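# Hang the pale blue cup on the wooden cup tree

## Task

Put the pale blue cup onto one peg of the wooden cup tree, mouth going on first, so that only the tree bears its weight and it does not touch the basket. The tree has to finish upright on the table with nothing leaning or pressing on it, and neither hand may be touching the cup or the tree at the end.

## Robot and tools

Robot: two arms, left_arm and right_arm, each ending in a five-finger hand (a right hand on right_arm, a mirrored left hand on left_arm). Base positions in the scene frame: left_arm (+0.034, +0.312, 0) m, right_arm (+0.024, -0.346, -0.001) m, both facing almost straight along +x. A floor-bolted post stands behind them.

Scene frame: origin at table-top height, midway between the nominal bases; +x out over the table, +z up, +y toward left_arm. Arm names are not image sides. All printed hand positions (m), orientations (quat wxyz) and offsets use this frame.

Hand point: a spot fixed to the palm, 0.15 m out from the wrist face and 0.05 m in front of the palm. Its +z runs along the straight fingers, +y leaves the palm face, +x crosses the palm away from the thumb on the right hand (toward the thumb on the left). Straight fingertips sit about 0.06 to 0.07 m past the point along +z and 0.06 m behind it along -y. A wrist bracket on the little-finger side can bump things.

The 28-number row (all values -1 to 1, both arms always present): left dx, dy, dz, rx, ry, rz; left thumb_turn, thumb_bend, index, middle, ring, little; left force_limit, speed; then the same 14 for the right arm. The six pose numbers are an offset, not a pose: a displacement from that arm's Hand target as it stood when the action or move began, along scene axes, with the turn (rx, ry, rz as one rotation vector) made about the Hand target position. Scale: 1.0 = 0.6 m or 180 degrees. Rows inside one action all count from that same start, not from each other; a new action or call starts from the updated Hand target, so resending an offset moves further. Zeros on all six pose numbers ask nothing new of that arm.

Hand numbers are absolute targets, not offsets: -1 open/straight, +1 closed (thumb_turn +1 places the thumb opposite the fingers). force_limit runs from about 0 N at -1 to 10 N at +1 (15 N for the two thumb motors). speed rises linearly to full at +0.48; full travel takes 0.49 s. There is no 'unchanged' value: to keep a hand as is, resend the eight numbers of its last executed row (or, before any, its hand_measured six plus hand_force_limit and hand_speed). For a soft grip, close at speed -0.94 or below. With the thumb turned in, the hand wraps objects 0.035 to 0.065 m thick, handles down to about 0.025 m. To grip harder, raise force_limit and send a more-closed target than hand_measured; to loosen, send a more open one.

Tools:
- execute_actions(actions, cameras): actions is a list of actions; each action is up to 15 rows, one per 1/30 s step, the last row held to step 15. Images return only for an empty list or when cameras names them.
- move(target, speed, blend, blocking, cameras): target is one 28-number row or a list of up to 15 rows; every row's pose offsets count from the Hand targets at the move's start. speed is path top speed in m/s (0.002 to 4.3, default 0.25; turns up to twice that in rad/s), one value or one per target. blend is corner rounding in m per target (0 = stop at each). Paths are straight, do not avoid obstacles, and cap at 10 s. blocking=false returns after about 0.5 s while the move continues.
- wait(seconds 0 to 3600): lets time pass without new commands.
- stop(): brakes a running move.
- zoom_image(camera, region [x0, y0, x1, y1]): pixel box at most 504x504 from the latest image of cam_high, cam_left_wrist or cam_right_wrist (each 896x504).
- show_instructions(): shows the reference pages.
- finished_scene(scene=1): ends the scene for good.

Reading results: each arm gets end_effector_position, end_effector_quat_wxyz, Hand target (the last commanded pose after clipping, base for the next offsets), joint positions, velocities (may say 'within noise'), torques, and per-motor hand_measured, hand_stopped_by (moving, target, force, stalled, fault) and hand_load_n (positive when the finger is pushed open; a near-zero load after gripping suggests a lost hold). Moves add a 'move:' line such as done, off_target, moving, held or fault, with limits=paced (pose clipped) or limits=held (steps withheld). Hands often rest 1 to 3 cm (sometimes 5 cm) short, usually low, in free air; that is not a contact. Orientation commands are clipped to 40 degrees from the current one per step. Resend the missing distance if a hand stops short.

Cautions: don't drop the cup or let it fall even a few cm; don't release moving parts; keep moves slow near contact since faster and deeper targets press harder; never bring the two hands together or close one hand on the other; nothing may leave the table; avoid ramming fixed things. Back an arm away to end a push. Holding loads or stretched poses heats motors: a MOTOR HOT line appears at 85 °C and at 100 °C the arm drops for 30 to 60 s. Objects may occasionally be nudged by outside pushes.

Each tool is called after "Emit:" in YAML: its name, and indented under it one key for each argument.

Reference images:

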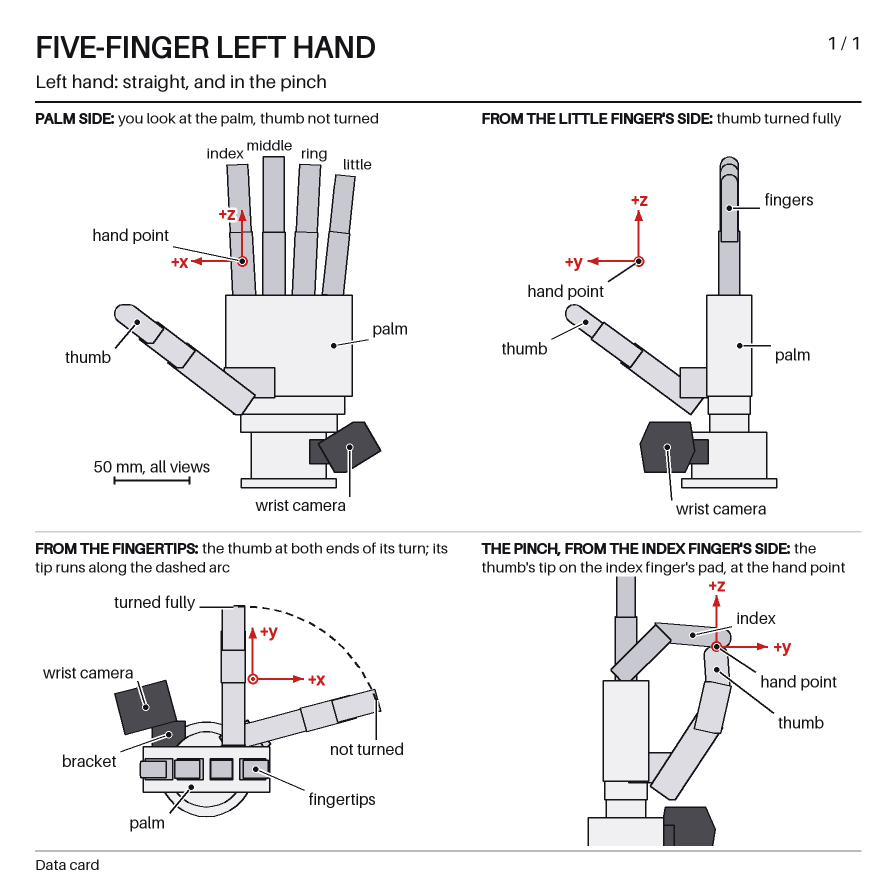

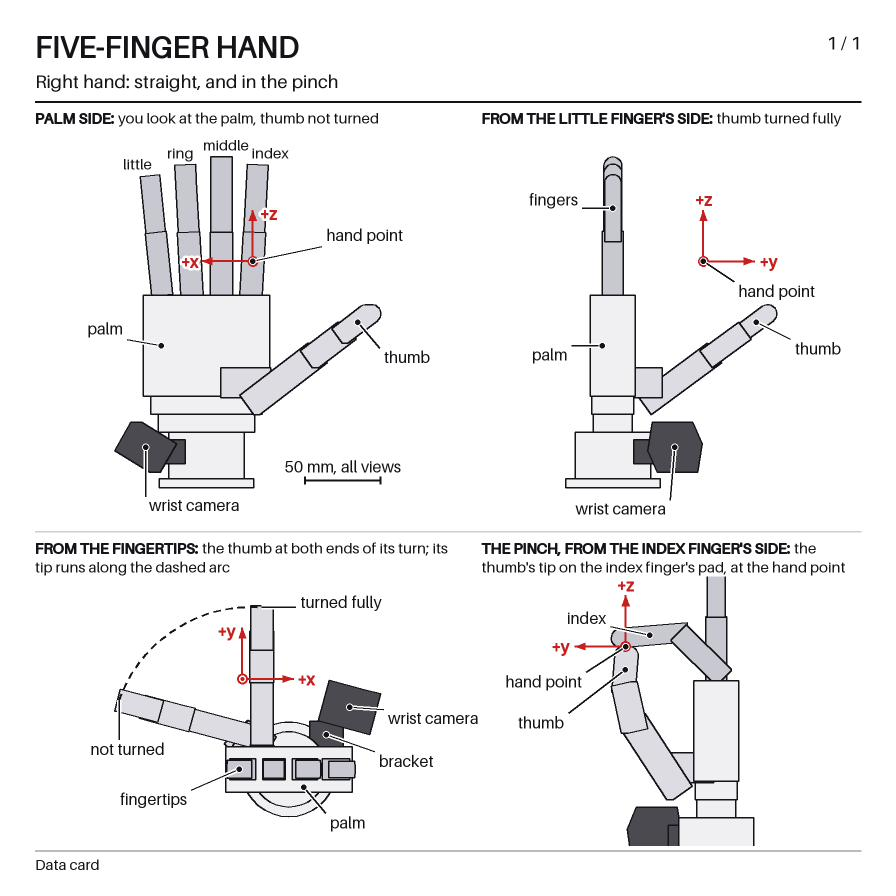

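## Session

Emit:
execute_actions:
  actions: []

Scene clock: 0.00 s.
left_arm: end_effector_position=(+0.6095, -0.1536, +0.3808) hand_measured=(-1.000, -1.000, -1.000, -1.000, -1.000, -1.000) hand_load_n=(+0.0, +0.0, +0.0, +0.0, +0.0, +0.0) hand_stopped_by=(target, target, target, target, target, target) hand_force_limit=0.00 hand_speed=-0.80 end_effector_quat_wxyz=(+0.228, +0.262, +0.788, -0.509) | right_arm: end_effector_position=(+0.6480, -0.4248, +0.1590) hand_measured=(-1.000, -1.000, -1.000, -1.000, -1.000, -1.000) hand_load_n=(+0.0, +0.0, +0.0, +0.0, +0.0, +0.0) hand_stopped_by=(target, target, target, target, target, target) hand_force_limit=0.00 hand_speed=-0.80 end_effector_quat_wxyz=(-0.018, -0.066, +0.986, -0.154)
Joint positions: left_arm=[-0.525 1.851 2.068 -0.827 0.851 1.226] | right_arm=[-0.142 1.955 1.91 -1.5 0.31 1.301]
Joint velocities: within noise
Joint torques (N m): no reading
Heat: left arm: hottest waist 28 °C; right arm: hottest wrist yaw 24 °C.
Hand target: left_arm +0.6118, -0.1549, +0.3962; +0.241, +0.267, +0.781, -0.511 | right_arm +0.6552, -0.4250, +0.1715; -0.003, -0.064, +0.986, -0.155

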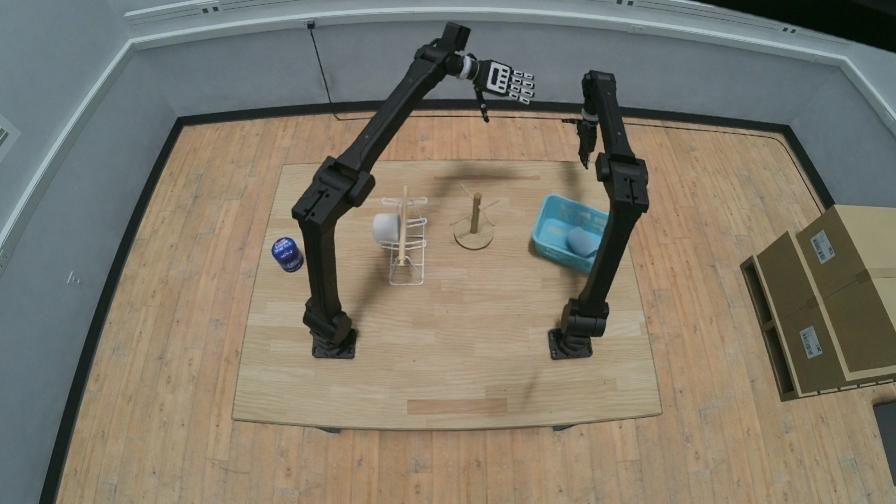

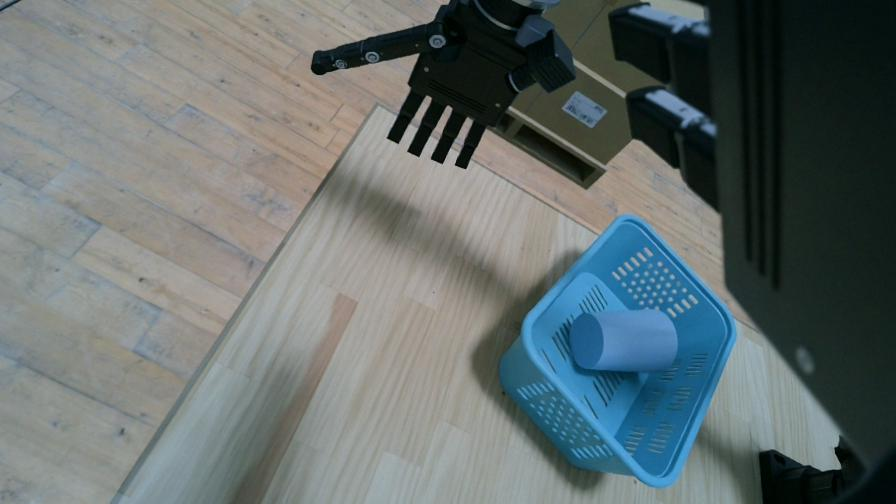

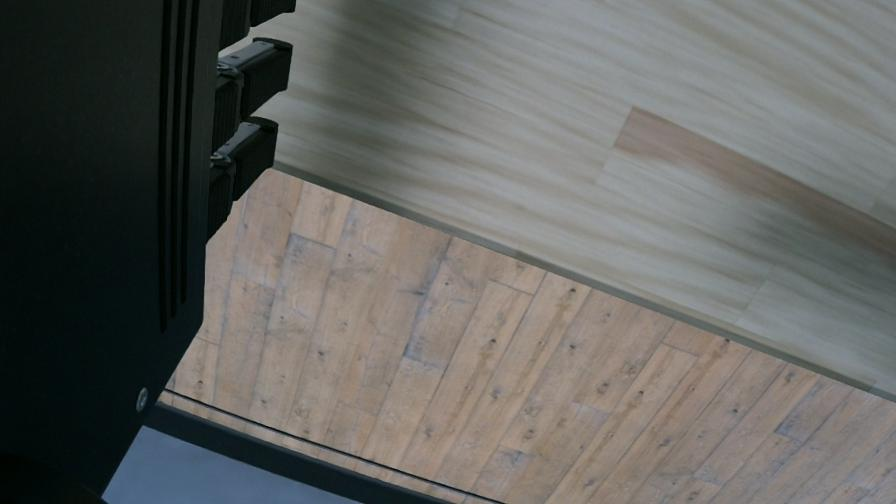

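Emit:
zoom_image:
  camera: "cam_high"
  region: [430, 160, 650, 284]

Emit:
zoom_image:
  camera: "cam_high"
  region: [260, 170, 440, 300]

Emit:
zoom_image:
  camera: "cam_left_wrist"
  region: [480, 190, 760, 504]

Scaled by 2.291 from the camera's image (finer frame: 1280x720).

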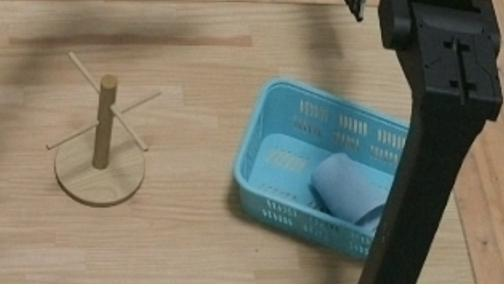

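Scaled by 2.800 from the camera's image (finer frame: 1280x720).

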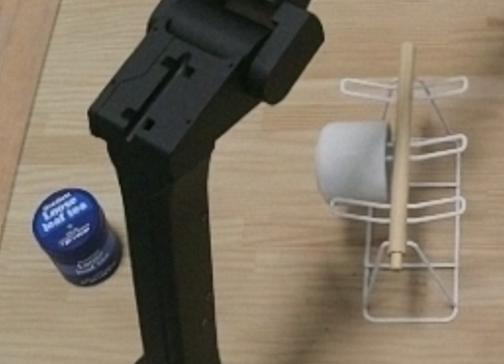

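Scaled by 1.605 from the camera's image (finer frame: 1280x720).

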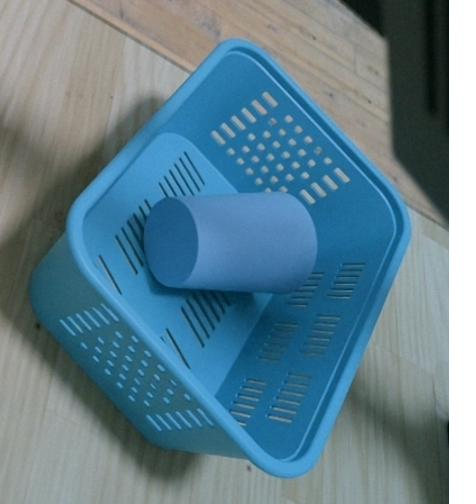

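Emit:
move:
  target:
    - [0.08,0.48,0.08,0,0,0,-1,-1,-1,-1,-1,-1,0,-0.8,0,0,0.42,0,0,0,-1,-1,-1,-1,-1,-1,0,-0.8]
    - [0.08,0.48,0.08,0,0,0,-1,-1,-1,-1,-1,-1,0,-0.8,-0.59,0,0.42,0,0,0,-1,-1,-1,-1,-1,-1,0,-0.8]
  blend: 0.05
  cameras: ["all"]

Scene clock: 5.83 s.
left_arm: end_effector_position=(+0.6558, +0.1351, +0.4328) hand_measured=(-1.000, -1.000, -1.000, -1.000, -1.000, -1.000) hand_load_n=(+0.0, +0.0, -0.5, +0.0, +0.0, +0.0) hand_stopped_by=(target, target, target, target, target, target) hand_force_limit=0.00 hand_speed=-0.80 end_effector_quat_wxyz=(+0.231, +0.254, +0.786, -0.515) | right_arm: end_effector_position=(+0.3023, -0.4247, +0.4241) hand_measured=(-1.000, -1.000, -1.000, -1.000, -1.000, -1.000) hand_load_n=(+0.0, +0.0, +0.0, +0.0, +0.0, +0.0) hand_stopped_by=(target, target, target, target, target, target) hand_force_limit=0.00 hand_speed=-0.80 end_effector_quat_wxyz=(+0.149, -0.080, +0.966, -0.195)
Joint positions: left_arm=[-0.039 1.94 2.416 -1.688 1.172 1.918] | right_arm=[-0.364 0.934 1.497 -1.686 0.223 1.001]
Joint torques (N m): left_arm=[0.73 -21.83 12.98 0.12 0.76 0.14] | right_arm=[0.56 -4.37 9.4 0.69 0.03 -0.19]
Heat: left arm: hottest waist 28 °C; right arm: hottest elbow 24 °C.
Hand target: left_arm +0.6598, +0.1331, +0.4443; +0.241, +0.267, +0.781, -0.511 | right_arm +0.3011, -0.4250, +0.4237; -0.003, -0.064, +0.986, -0.155
Off the commanded pose: left_arm 0.012 m, 2 deg | right_arm 0.001 m, 18 deg.
joint sent to its limit (left arm) — joint 4 (wrist pitch), lower limit. The joint targets still meet the commanded pose.
joint sent to its limit (right arm) — joint 4 (wrist pitch), lower limit. The joint targets are off in orientation, not in position.
move: off_target (left_arm, right_arm)

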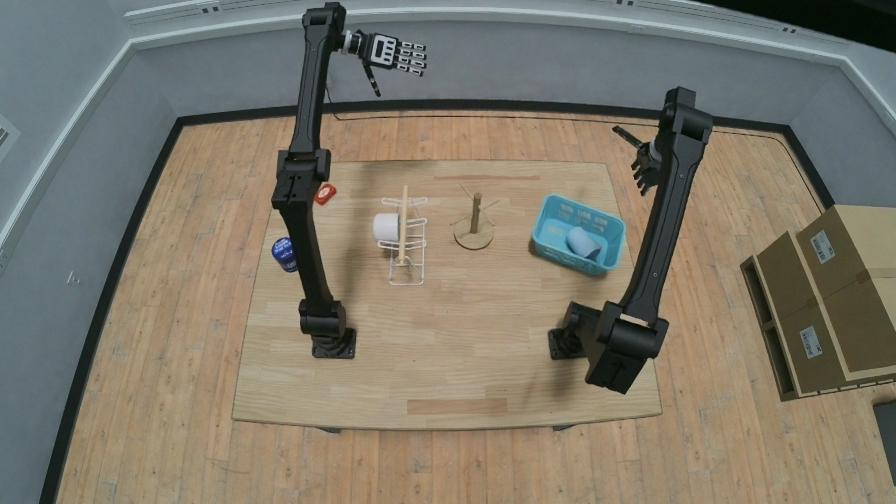

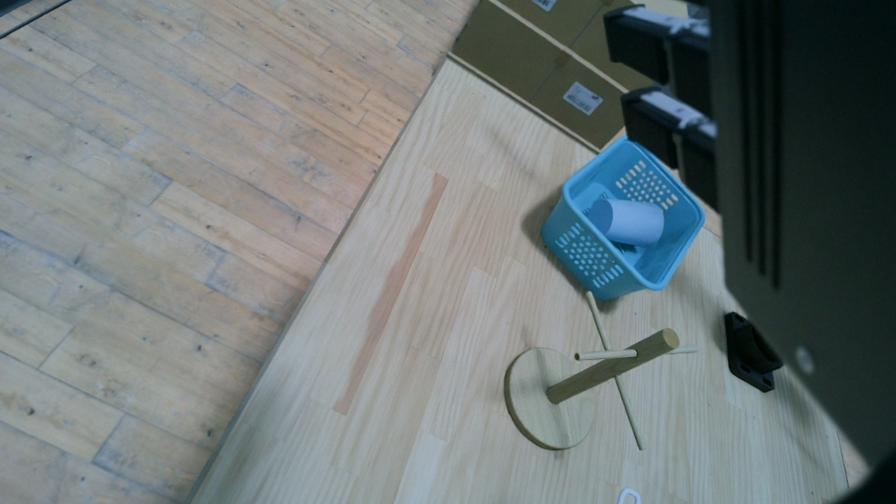

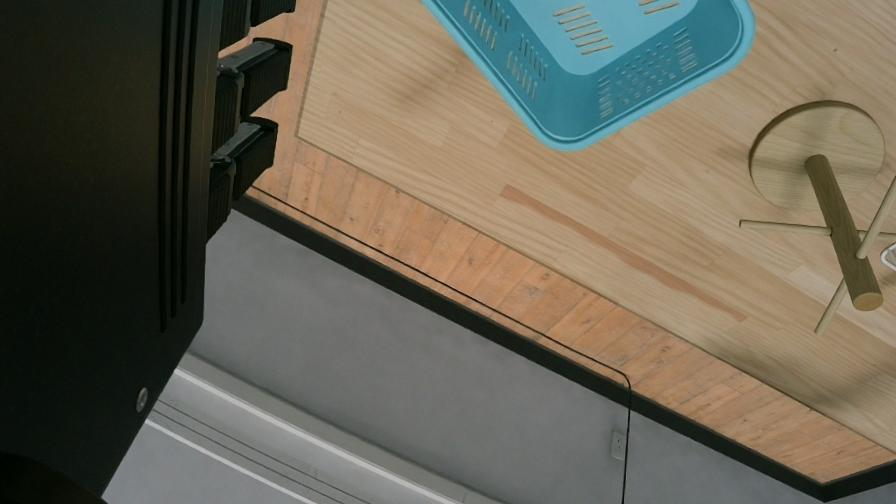

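Emit:
zoom_image:
  camera: "cam_high"
  region: [430, 160, 650, 284]

Emit:
zoom_image:
  camera: "cam_left_wrist"
  region: [480, 120, 760, 480]

Emit:
zoom_image:
  camera: "cam_right_wrist"
  region: [696, 80, 896, 320]

Scaled by 2.291 from the camera's image (finer frame: 1280x720).

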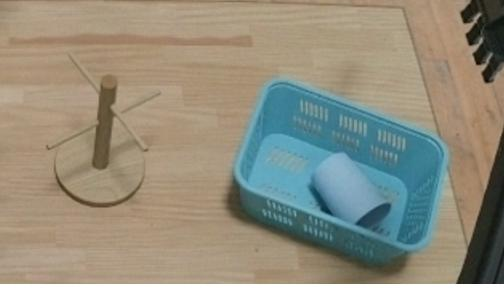

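Scaled by 1.400 from the camera's image (finer frame: 1280x720).

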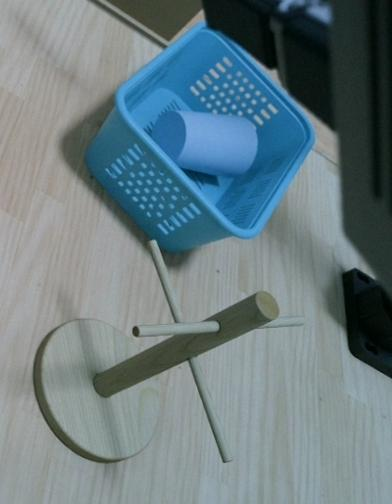

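Scaled by 2.100 from the camera's image (finer frame: 1280x720).

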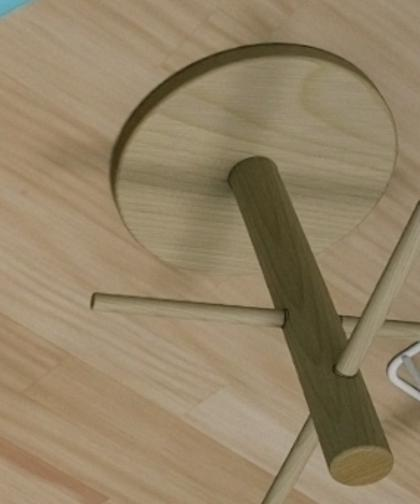

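Emit:
zoom_image:
  camera: "cam_high"
  region: [530, 185, 635, 280]

Emit:
zoom_image:
  camera: "cam_left_wrist"
  region: [530, 130, 720, 300]

Emit:
zoom_image:
  camera: "cam_high"
  region: [440, 170, 510, 260]

Scaled by 4.800 from the camera's image (finer frame: 1280x720).

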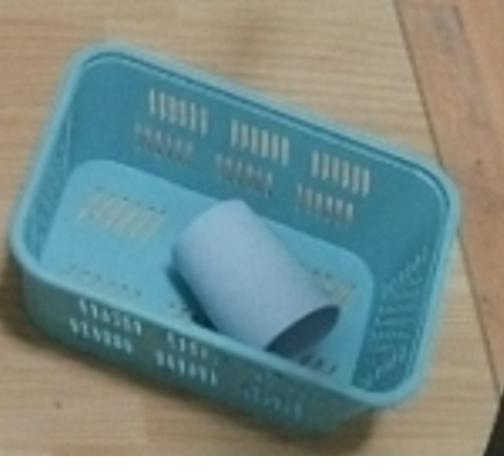

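Scaled by 2.653 from the camera's image (finer frame: 1280x720).

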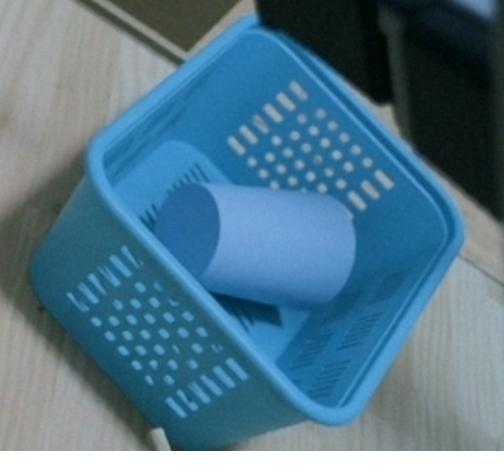

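Scaled by 5.600 from the camera's image (finer frame: 1280x720).

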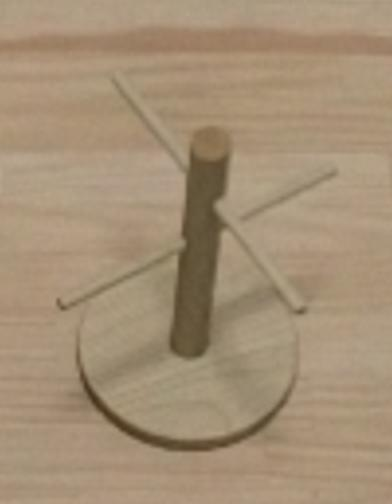

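Emit:
move:
  target: [-0.133,-0.25,-0.167,0,0,-0.111,-1,-1,-1,-1,-1,-1,0,-0.8,0.098,0.083,-0.206,-0.0606,-0.0333,0.165,1,-1,-1,-1,-1,-1,0,0]
  speed: 0.2
  cameras: ["all"]

Scene clock: 14.93 s.
left_arm: end_effector_position=(+0.5798, -0.0176, +0.3362) hand_measured=(-1.000, -1.000, -1.000, -1.000, -1.000, -1.000) hand_load_n=(-0.5, +0.0, +0.0, -0.5, -0.5, +0.0) hand_stopped_by=(target, target, target, target, target, target) hand_force_limit=0.00 hand_speed=-0.80 end_effector_quat_wxyz=(+0.150, +0.368, +0.739, -0.544) | right_arm: end_effector_position=(+0.3559, -0.3771, +0.2979) hand_measured=(+1.000, -1.000, -1.000, -1.000, -1.000, -1.000) hand_load_n=(+0.0, +0.0, +0.0, +0.0, +0.0, +0.0) hand_stopped_by=(target, target, target, target, target, target) hand_force_limit=0.00 hand_speed=0.00 end_effector_quat_wxyz=(+0.075, -0.297, +0.920, -0.243)
Joint positions: left_arm=[-0.299 1.841 2.005 -1.472 1.185 2.019] | right_arm=[-0.058 1.031 1.236 -1.444 0.399 0.831]
Joint torques (N m): left_arm=[1.49 -23.18 8.99 1.35 0.84 0.17] | right_arm=[1.55 -7.53 10.52 1.29 0.39 -0.21]
Heat: left arm: hottest waist 28 °C; right arm: hottest elbow 25 °C.
Hand target: left_arm +0.5800, -0.0169, +0.3441; +0.148, +0.398, +0.722, -0.545 | right_arm +0.3599, -0.3752, +0.3001; +0.081, -0.305, +0.916, -0.246
Off the commanded pose: left_arm 0.008 m, 4 deg | right_arm 0.005 m, 1 deg.
joint sent to its limit (left arm) — joint 6 (wrist roll), upper limit. The joint targets are off in orientation, not in position.
move: off_target (left_arm)

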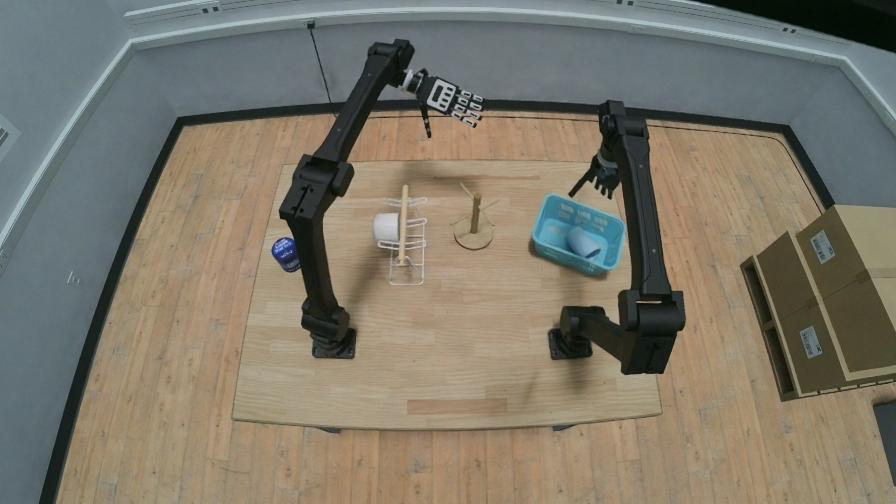

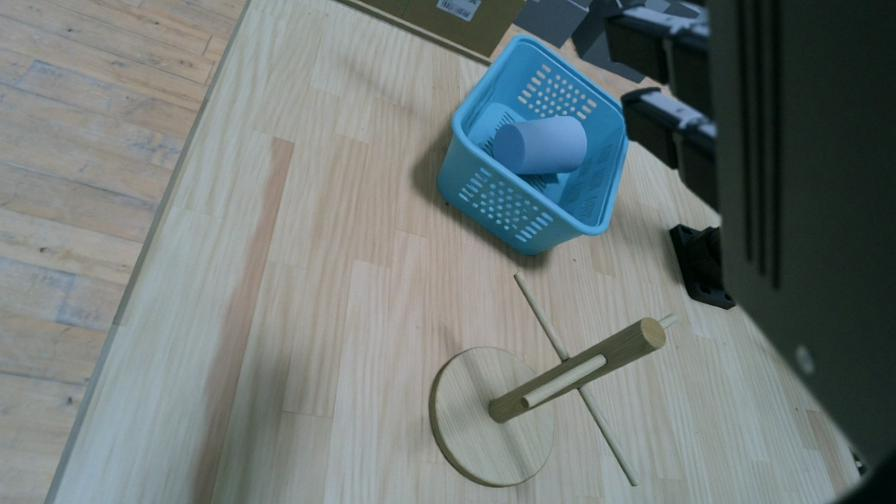

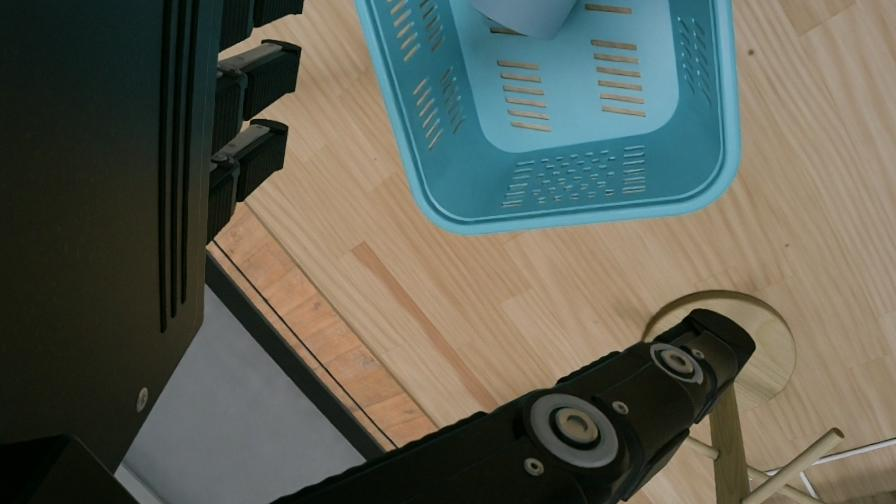

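Emit:
zoom_image:
  camera: "cam_left_wrist"
  region: [430, 20, 650, 260]

Emit:
zoom_image:
  camera: "cam_left_wrist"
  region: [410, 250, 700, 500]

Emit:
zoom_image:
  camera: "cam_right_wrist"
  region: [340, 0, 760, 250]

Emit:
zoom_image:
  camera: "cam_high"
  region: [520, 140, 660, 290]

Scaled by 2.100 from the camera's image (finer frame: 1280x720).

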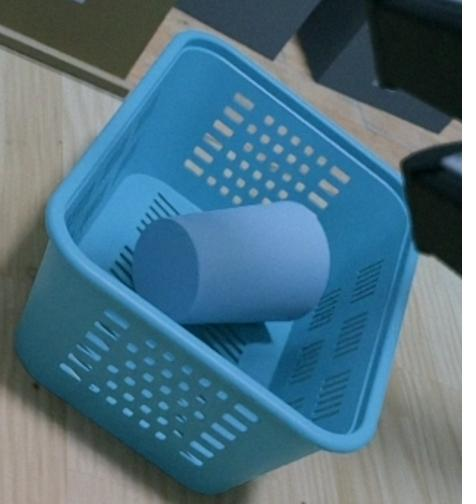

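Scaled by 1.738 from the camera's image (finer frame: 1280x720).

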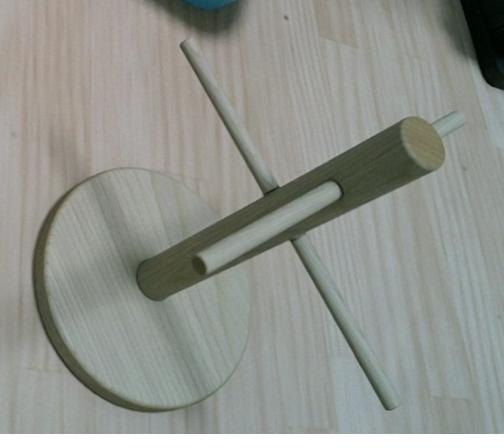

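Scaled by 1.200 from the camera's image (finer frame: 1280x720).

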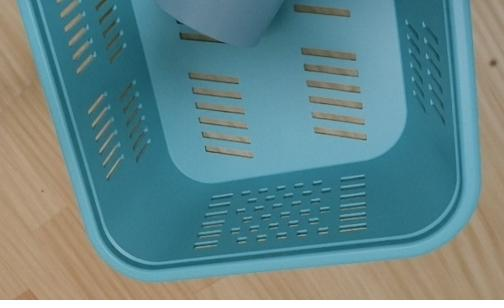

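Scaled by 3.360 from the camera's image (finer frame: 1280x720).

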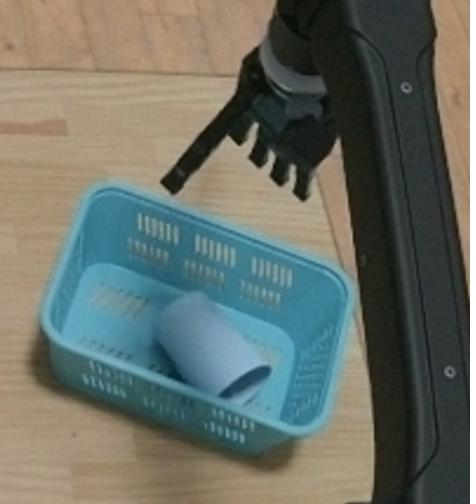

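Emit:
zoom_image:
  camera: "cam_high"
  region: [560, 90, 660, 210]

Emit:
zoom_image:
  camera: "cam_high"
  region: [540, 280, 700, 390]

Scaled by 4.200 from the camera's image (finer frame: 1280x720).

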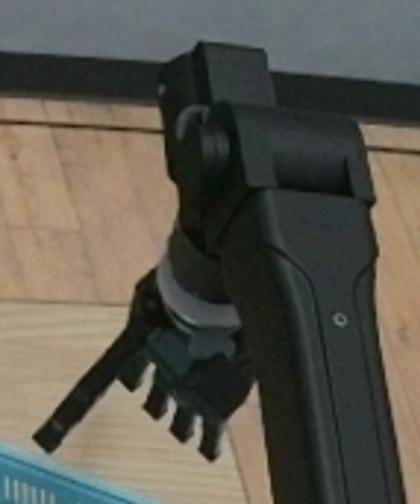

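Scaled by 3.150 from the camera's image (finer frame: 1280x720).

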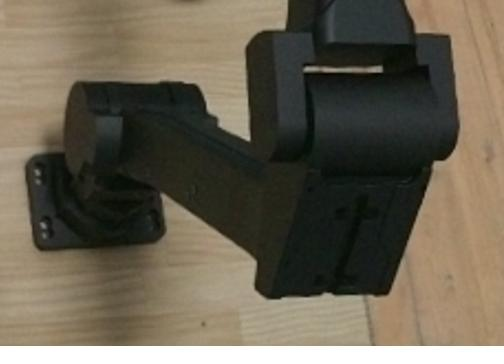

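Emit:
move:
  target: [0,-0.067,0.167,0,0,0,-1,-1,-1,-1,-1,-1,0,-0.8,0,0,0,-0.0667,-0.05,0,1,-1,-0.7,-0.7,-0.7,-0.7,0,0]
  speed: 0.2
  cameras: ["all"]

Emit:
zoom_image:
  camera: "cam_left_wrist"
  region: [350, 20, 710, 300]

Emit:
zoom_image:
  camera: "cam_high"
  region: [520, 90, 660, 290]

Scene clock: 22.20 s.
left_arm: end_effector_position=(+0.5814, -0.0548, +0.4277) hand_measured=(-1.000, -1.000, -1.000, -1.000, -1.000, -1.000) hand_load_n=(-0.5, +0.0, +0.0, +0.0, +0.0, +0.0) hand_stopped_by=(target, target, target, target, target, target) hand_force_limit=0.00 hand_speed=-0.80 end_effector_quat_wxyz=(+0.154, +0.384, +0.727, -0.548) | right_arm: end_effector_position=(+0.3561, -0.3781, +0.2949) hand_measured=(+1.000, -1.000, -0.700, -0.700, -0.700, -0.700) hand_load_n=(+0.0, +0.0, +0.0, +0.0, +0.0, +0.0) hand_stopped_by=(target, target, target, target, target, target) hand_force_limit=0.00 hand_speed=0.00 end_effector_quat_wxyz=(+0.105, -0.300, +0.876, -0.362)
Joint positions: left_arm=[-0.354 1.975 2.45 -1.688 1.185 1.948] | right_arm=[0.093 0.933 1.117 -1.31 0.654 0.861]
Joint torques (N m): left_arm=[0.97 -23.65 12.9 0.14 0.63 -0.09] | right_arm=[1.67 -6.77 10.43 1.5 0.6 0.11]
Heat: left arm: hottest waist 28 °C; right arm: hottest elbow 25 °C.
Hand target: left_arm +0.5801, -0.0571, +0.4443; +0.148, +0.398, +0.722, -0.545 | right_arm +0.3600, -0.3752, +0.3001; +0.121, -0.292, +0.877, -0.363
Off the commanded pose: left_arm 0.017 m, 2 deg | right_arm 0.007 m, 2 deg.
joint sent to its limit (left arm) — joint 4 (wrist pitch), lower limit. The joint targets still meet the commanded pose.
move: off_target (left_arm)

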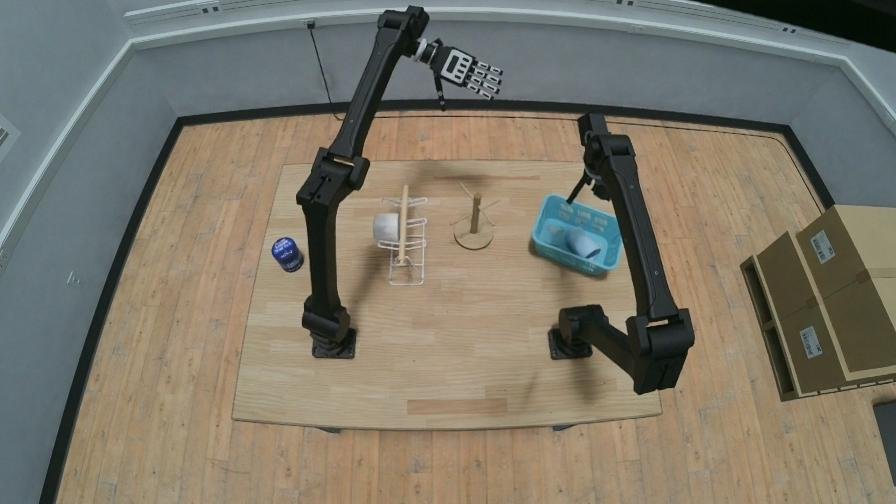

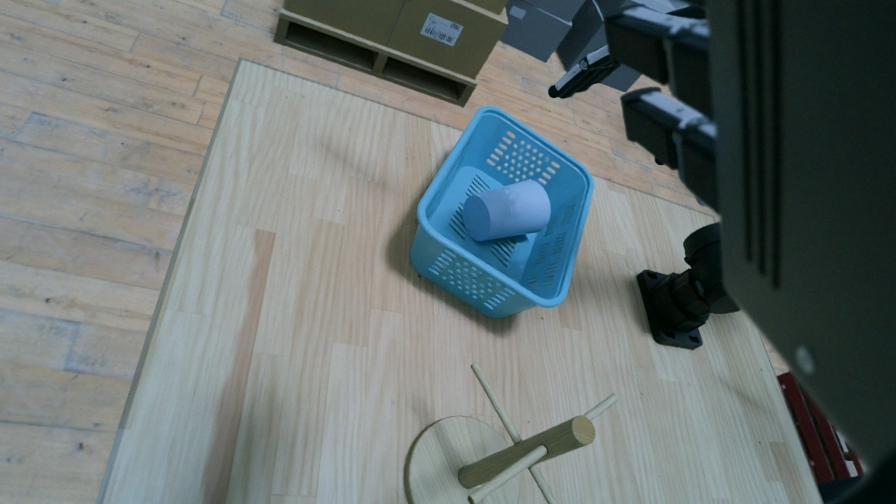

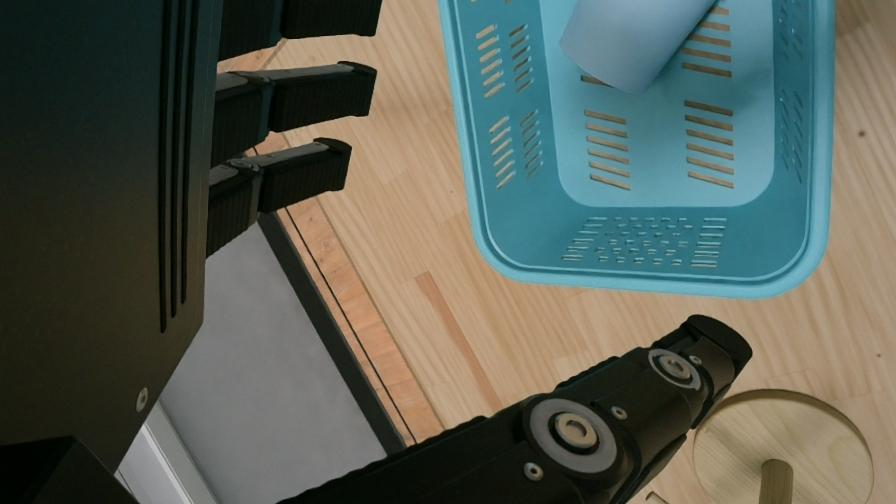

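Scaled by 1.400 from the camera's image (finer frame: 1280x720).

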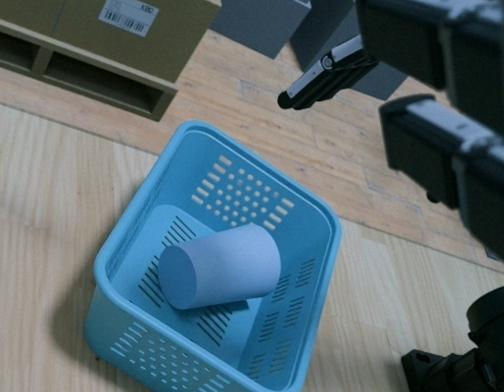

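Scaled by 2.520 from the camera's image (finer frame: 1280x720).

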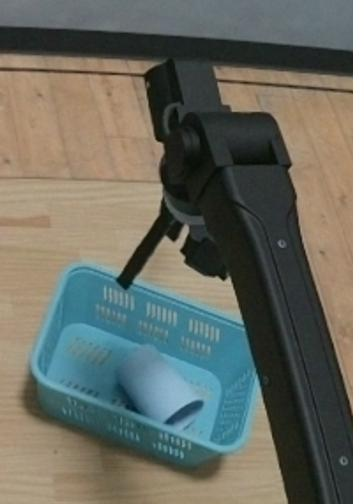

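Emit:
move:
  target: [0,0,0,0,0,0,-1,-1,-1,-1,-1,-1,0,-0.8,-0.037,-0.091,-0.083,-0.0444,-0.0333,0,1,-1,-0.7,-0.7,-0.7,-0.7,0,0]
  speed: 0.15
  cameras: ["all"]

Emit:
zoom_image:
  camera: "cam_left_wrist"
  region: [350, 20, 710, 300]

Emit:
zoom_image:
  camera: "cam_high"
  region: [520, 130, 640, 290]

Scene clock: 25.00 s.
left_arm: end_effector_position=(+0.5814, -0.0548, +0.4277) hand_measured=(-1.000, -1.000, -1.000, -1.000, -1.000, -1.000) hand_load_n=(+0.0, +0.0, +0.0, +0.0, +0.0, +0.0) hand_stopped_by=(target, target, target, target, target, target) hand_force_limit=0.00 hand_speed=-0.80 end_effector_quat_wxyz=(+0.154, +0.384, +0.727, -0.548) | right_arm: end_effector_position=(+0.3357, -0.4279, +0.2447) hand_measured=(+1.000, -1.000, -0.700, -0.700, -0.700, -0.700) hand_load_n=(+0.0, +0.0, +0.0, +0.0, +0.0, +0.0) hand_stopped_by=(target, target, target, target, target, target) hand_force_limit=0.00 hand_speed=0.00 end_effector_quat_wxyz=(+0.137, -0.282, +0.844, -0.435)
Joint positions: left_arm=[-0.354 1.975 2.45 -1.688 1.185 1.948] | right_arm=[-0.013 0.742 0.82 -0.962 0.714 0.658]
Joint torques (N m): left_arm=[0.62 -22.89 12.92 0.23 0.65 -0.08] | right_arm=[0.44 -4.54 10.91 1.96 0.34 -0.18]
Heat: left arm: hottest waist 28 °C; right arm: hottest elbow 26 °C.
Hand target: left_arm +0.5801, -0.0571, +0.4443; +0.148, +0.398, +0.722, -0.545 | right_arm +0.3377, -0.4298, +0.2502; +0.145, -0.280, +0.842, -0.438
Off the commanded pose: left_arm 0.017 m, 2 deg | right_arm 0.006 m, 1 deg.
joint sent to its limit (left arm) — joint 4 (wrist pitch), lower limit. The joint targets still meet the commanded pose.
move: done

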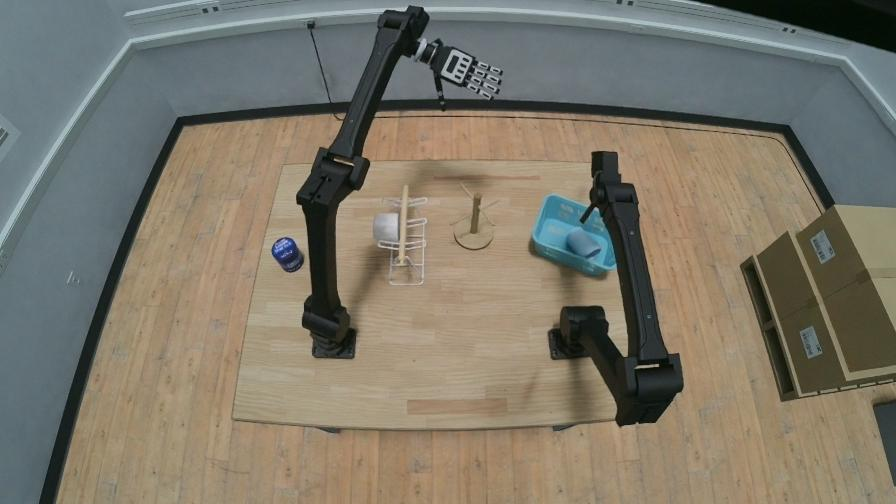

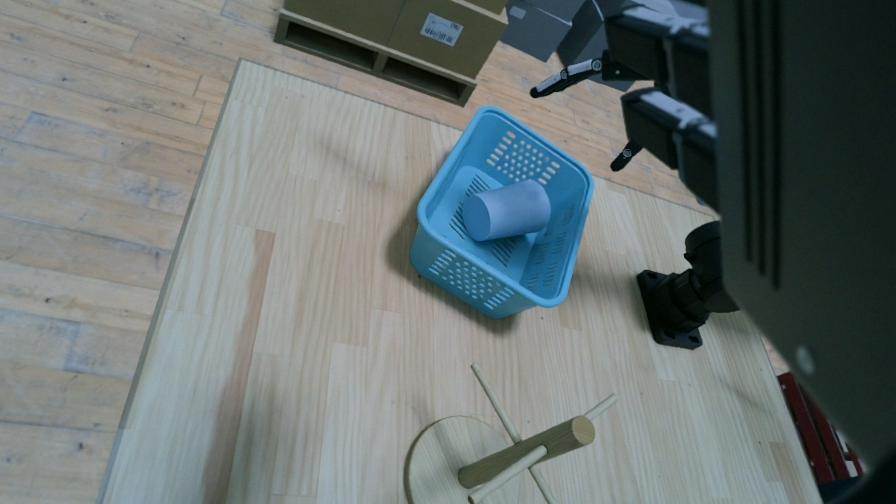

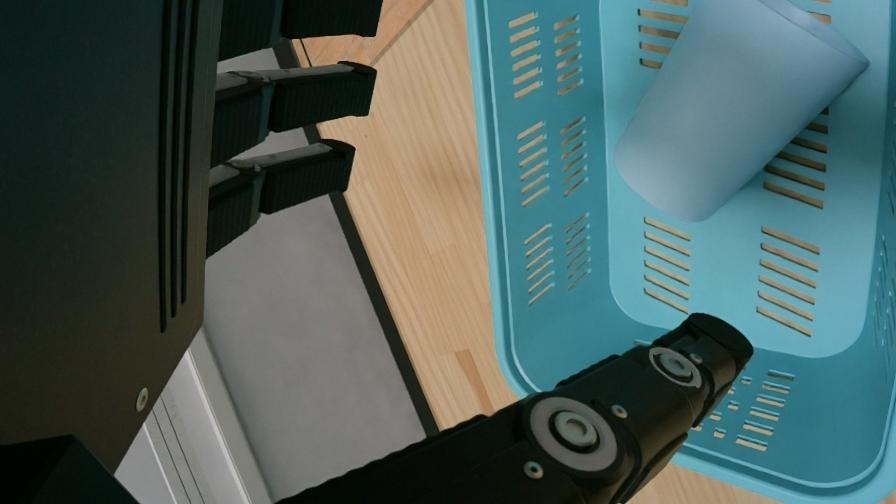

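Scaled by 1.400 from the camera's image (finer frame: 1280x720).

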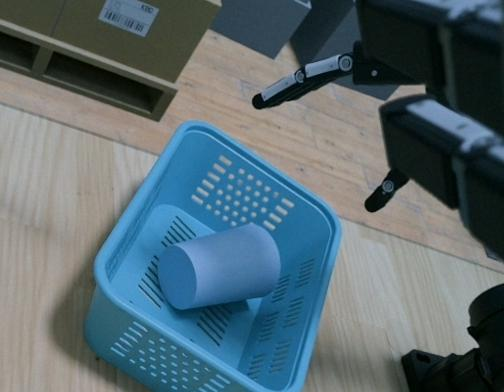

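Scaled by 3.150 from the camera's image (finer frame: 1280x720).

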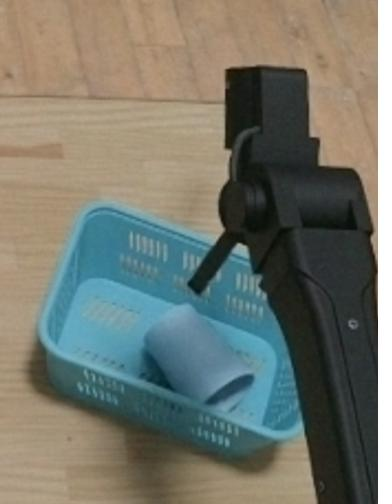

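Emit:
zoom_image:
  camera: "cam_right_wrist"
  region: [560, 0, 896, 240]

Scaled by 1.500 from the camera's image (finer frame: 1280x720).

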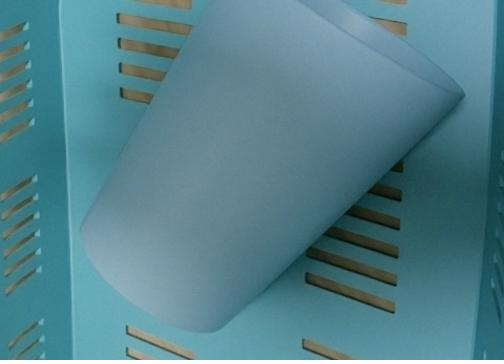

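Emit:
move:
  target: [0,0,0,0,0,0,-1,-1,-1,-1,-1,-1,0,-0.8,0,0,-0.233,0,0,0,1,-1,-0.55,-0.55,-0.55,-0.55,0,0]
  speed: 0.1
  cameras: ["all"]

Emit:
zoom_image:
  camera: "cam_left_wrist"
  region: [380, 60, 640, 330]

Emit:
zoom_image:
  camera: "cam_high"
  region: [520, 160, 640, 290]

Scene clock: 29.30 s.
left_arm: end_effector_position=(+0.5814, -0.0548, +0.4277) hand_measured=(-1.000, -1.000, -1.000, -1.000, -1.000, -1.000) hand_load_n=(+0.0, +0.0, +0.0, +0.0, +0.0, +0.0) hand_stopped_by=(target, target, target, target, target, target) hand_force_limit=0.00 hand_speed=-0.80 end_effector_quat_wxyz=(+0.154, +0.384, +0.727, -0.548) | right_arm: end_effector_position=(+0.3338, -0.4280, +0.1082) hand_measured=(+1.000, -1.000, -0.550, -0.550, -0.550, -0.550) hand_load_n=(+0.0, +0.0, -0.5, +0.0, +0.0, +0.0) hand_stopped_by=(target, target, target, target, target, target) hand_force_limit=0.00 hand_speed=0.00 end_effector_quat_wxyz=(+0.142, -0.280, +0.843, -0.436)
Joint positions: left_arm=[-0.354 1.975 2.45 -1.688 1.185 1.948] | right_arm=[-0.014 0.784 0.469 -0.558 0.714 0.657]
Joint torques (N m): left_arm=[0.85 -22.89 12.93 0.31 0.64 -0.11] | right_arm=[0.5 -3.37 10.5 1.95 0.34 -0.19]
Heat: left arm: hottest elbow 29 °C; right arm: hottest elbow 26 °C.
Hand target: left_arm +0.5801, -0.0571, +0.4443; +0.148, +0.398, +0.722, -0.545 | right_arm +0.3376, -0.4299, +0.1103; +0.145, -0.280, +0.842, -0.438
Off the commanded pose: left_arm 0.017 m, 2 deg | right_arm 0.005 m, 0 deg.
joint sent to its limit (left arm) — joint 4 (wrist pitch), lower limit. The joint targets still meet the commanded pose.
move: done

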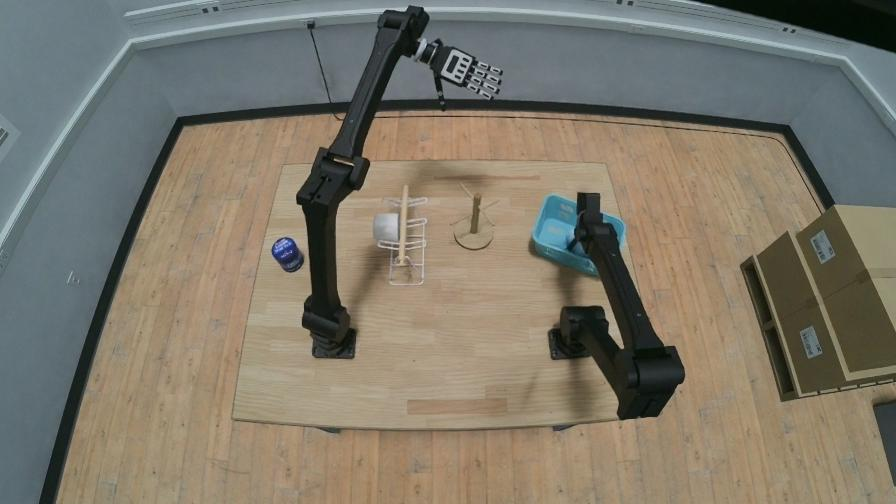

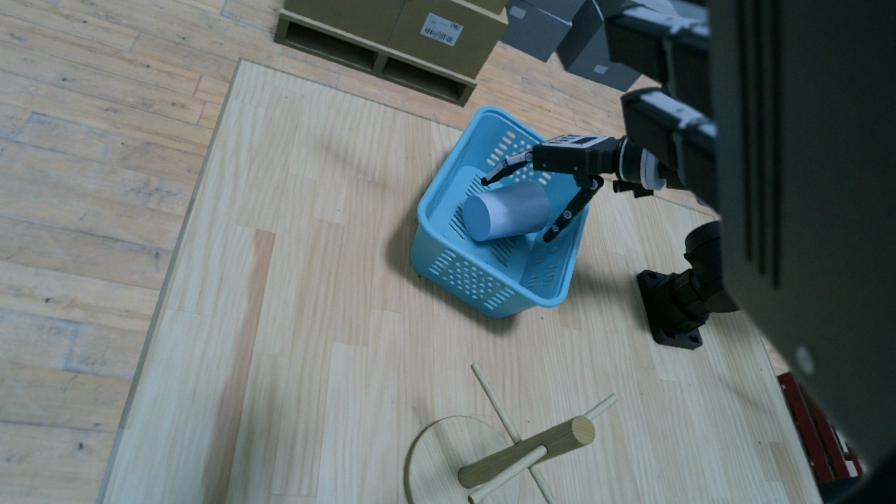

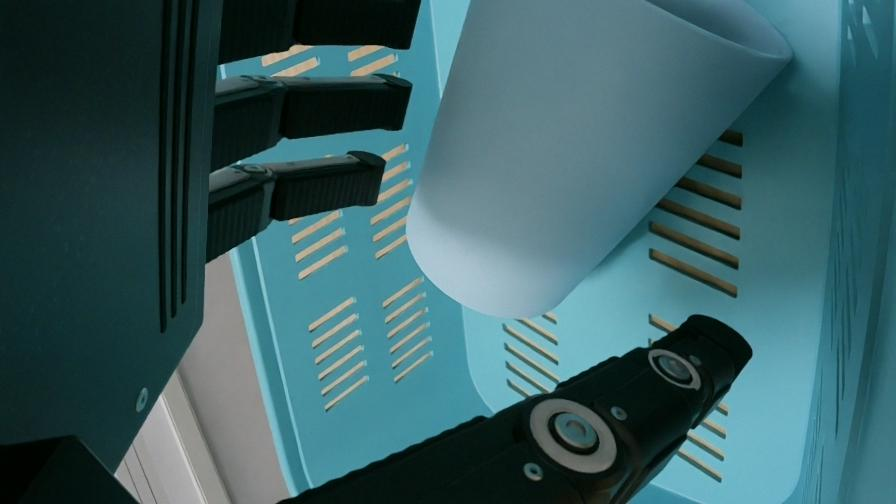

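Scaled by 1.867 from the camera's image (finer frame: 1280x720).

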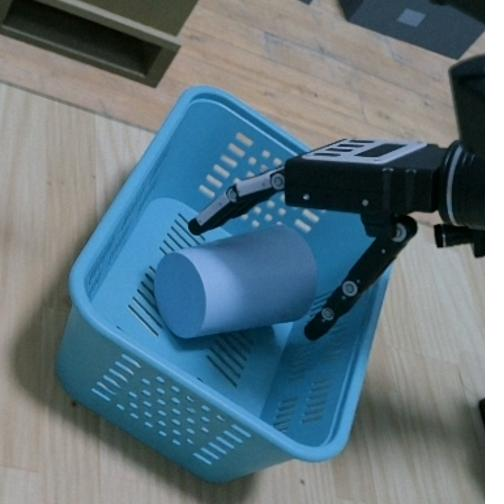

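Scaled by 3.877 from the camera's image (finer frame: 1280x720).

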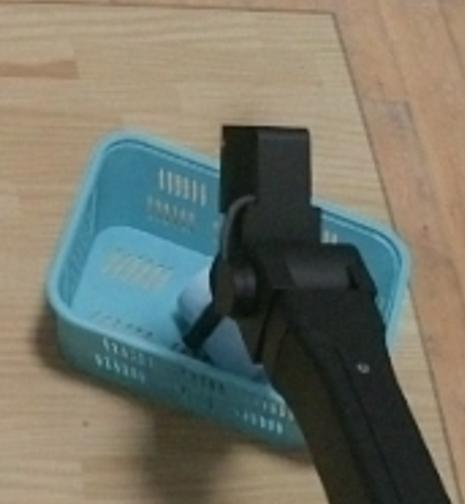

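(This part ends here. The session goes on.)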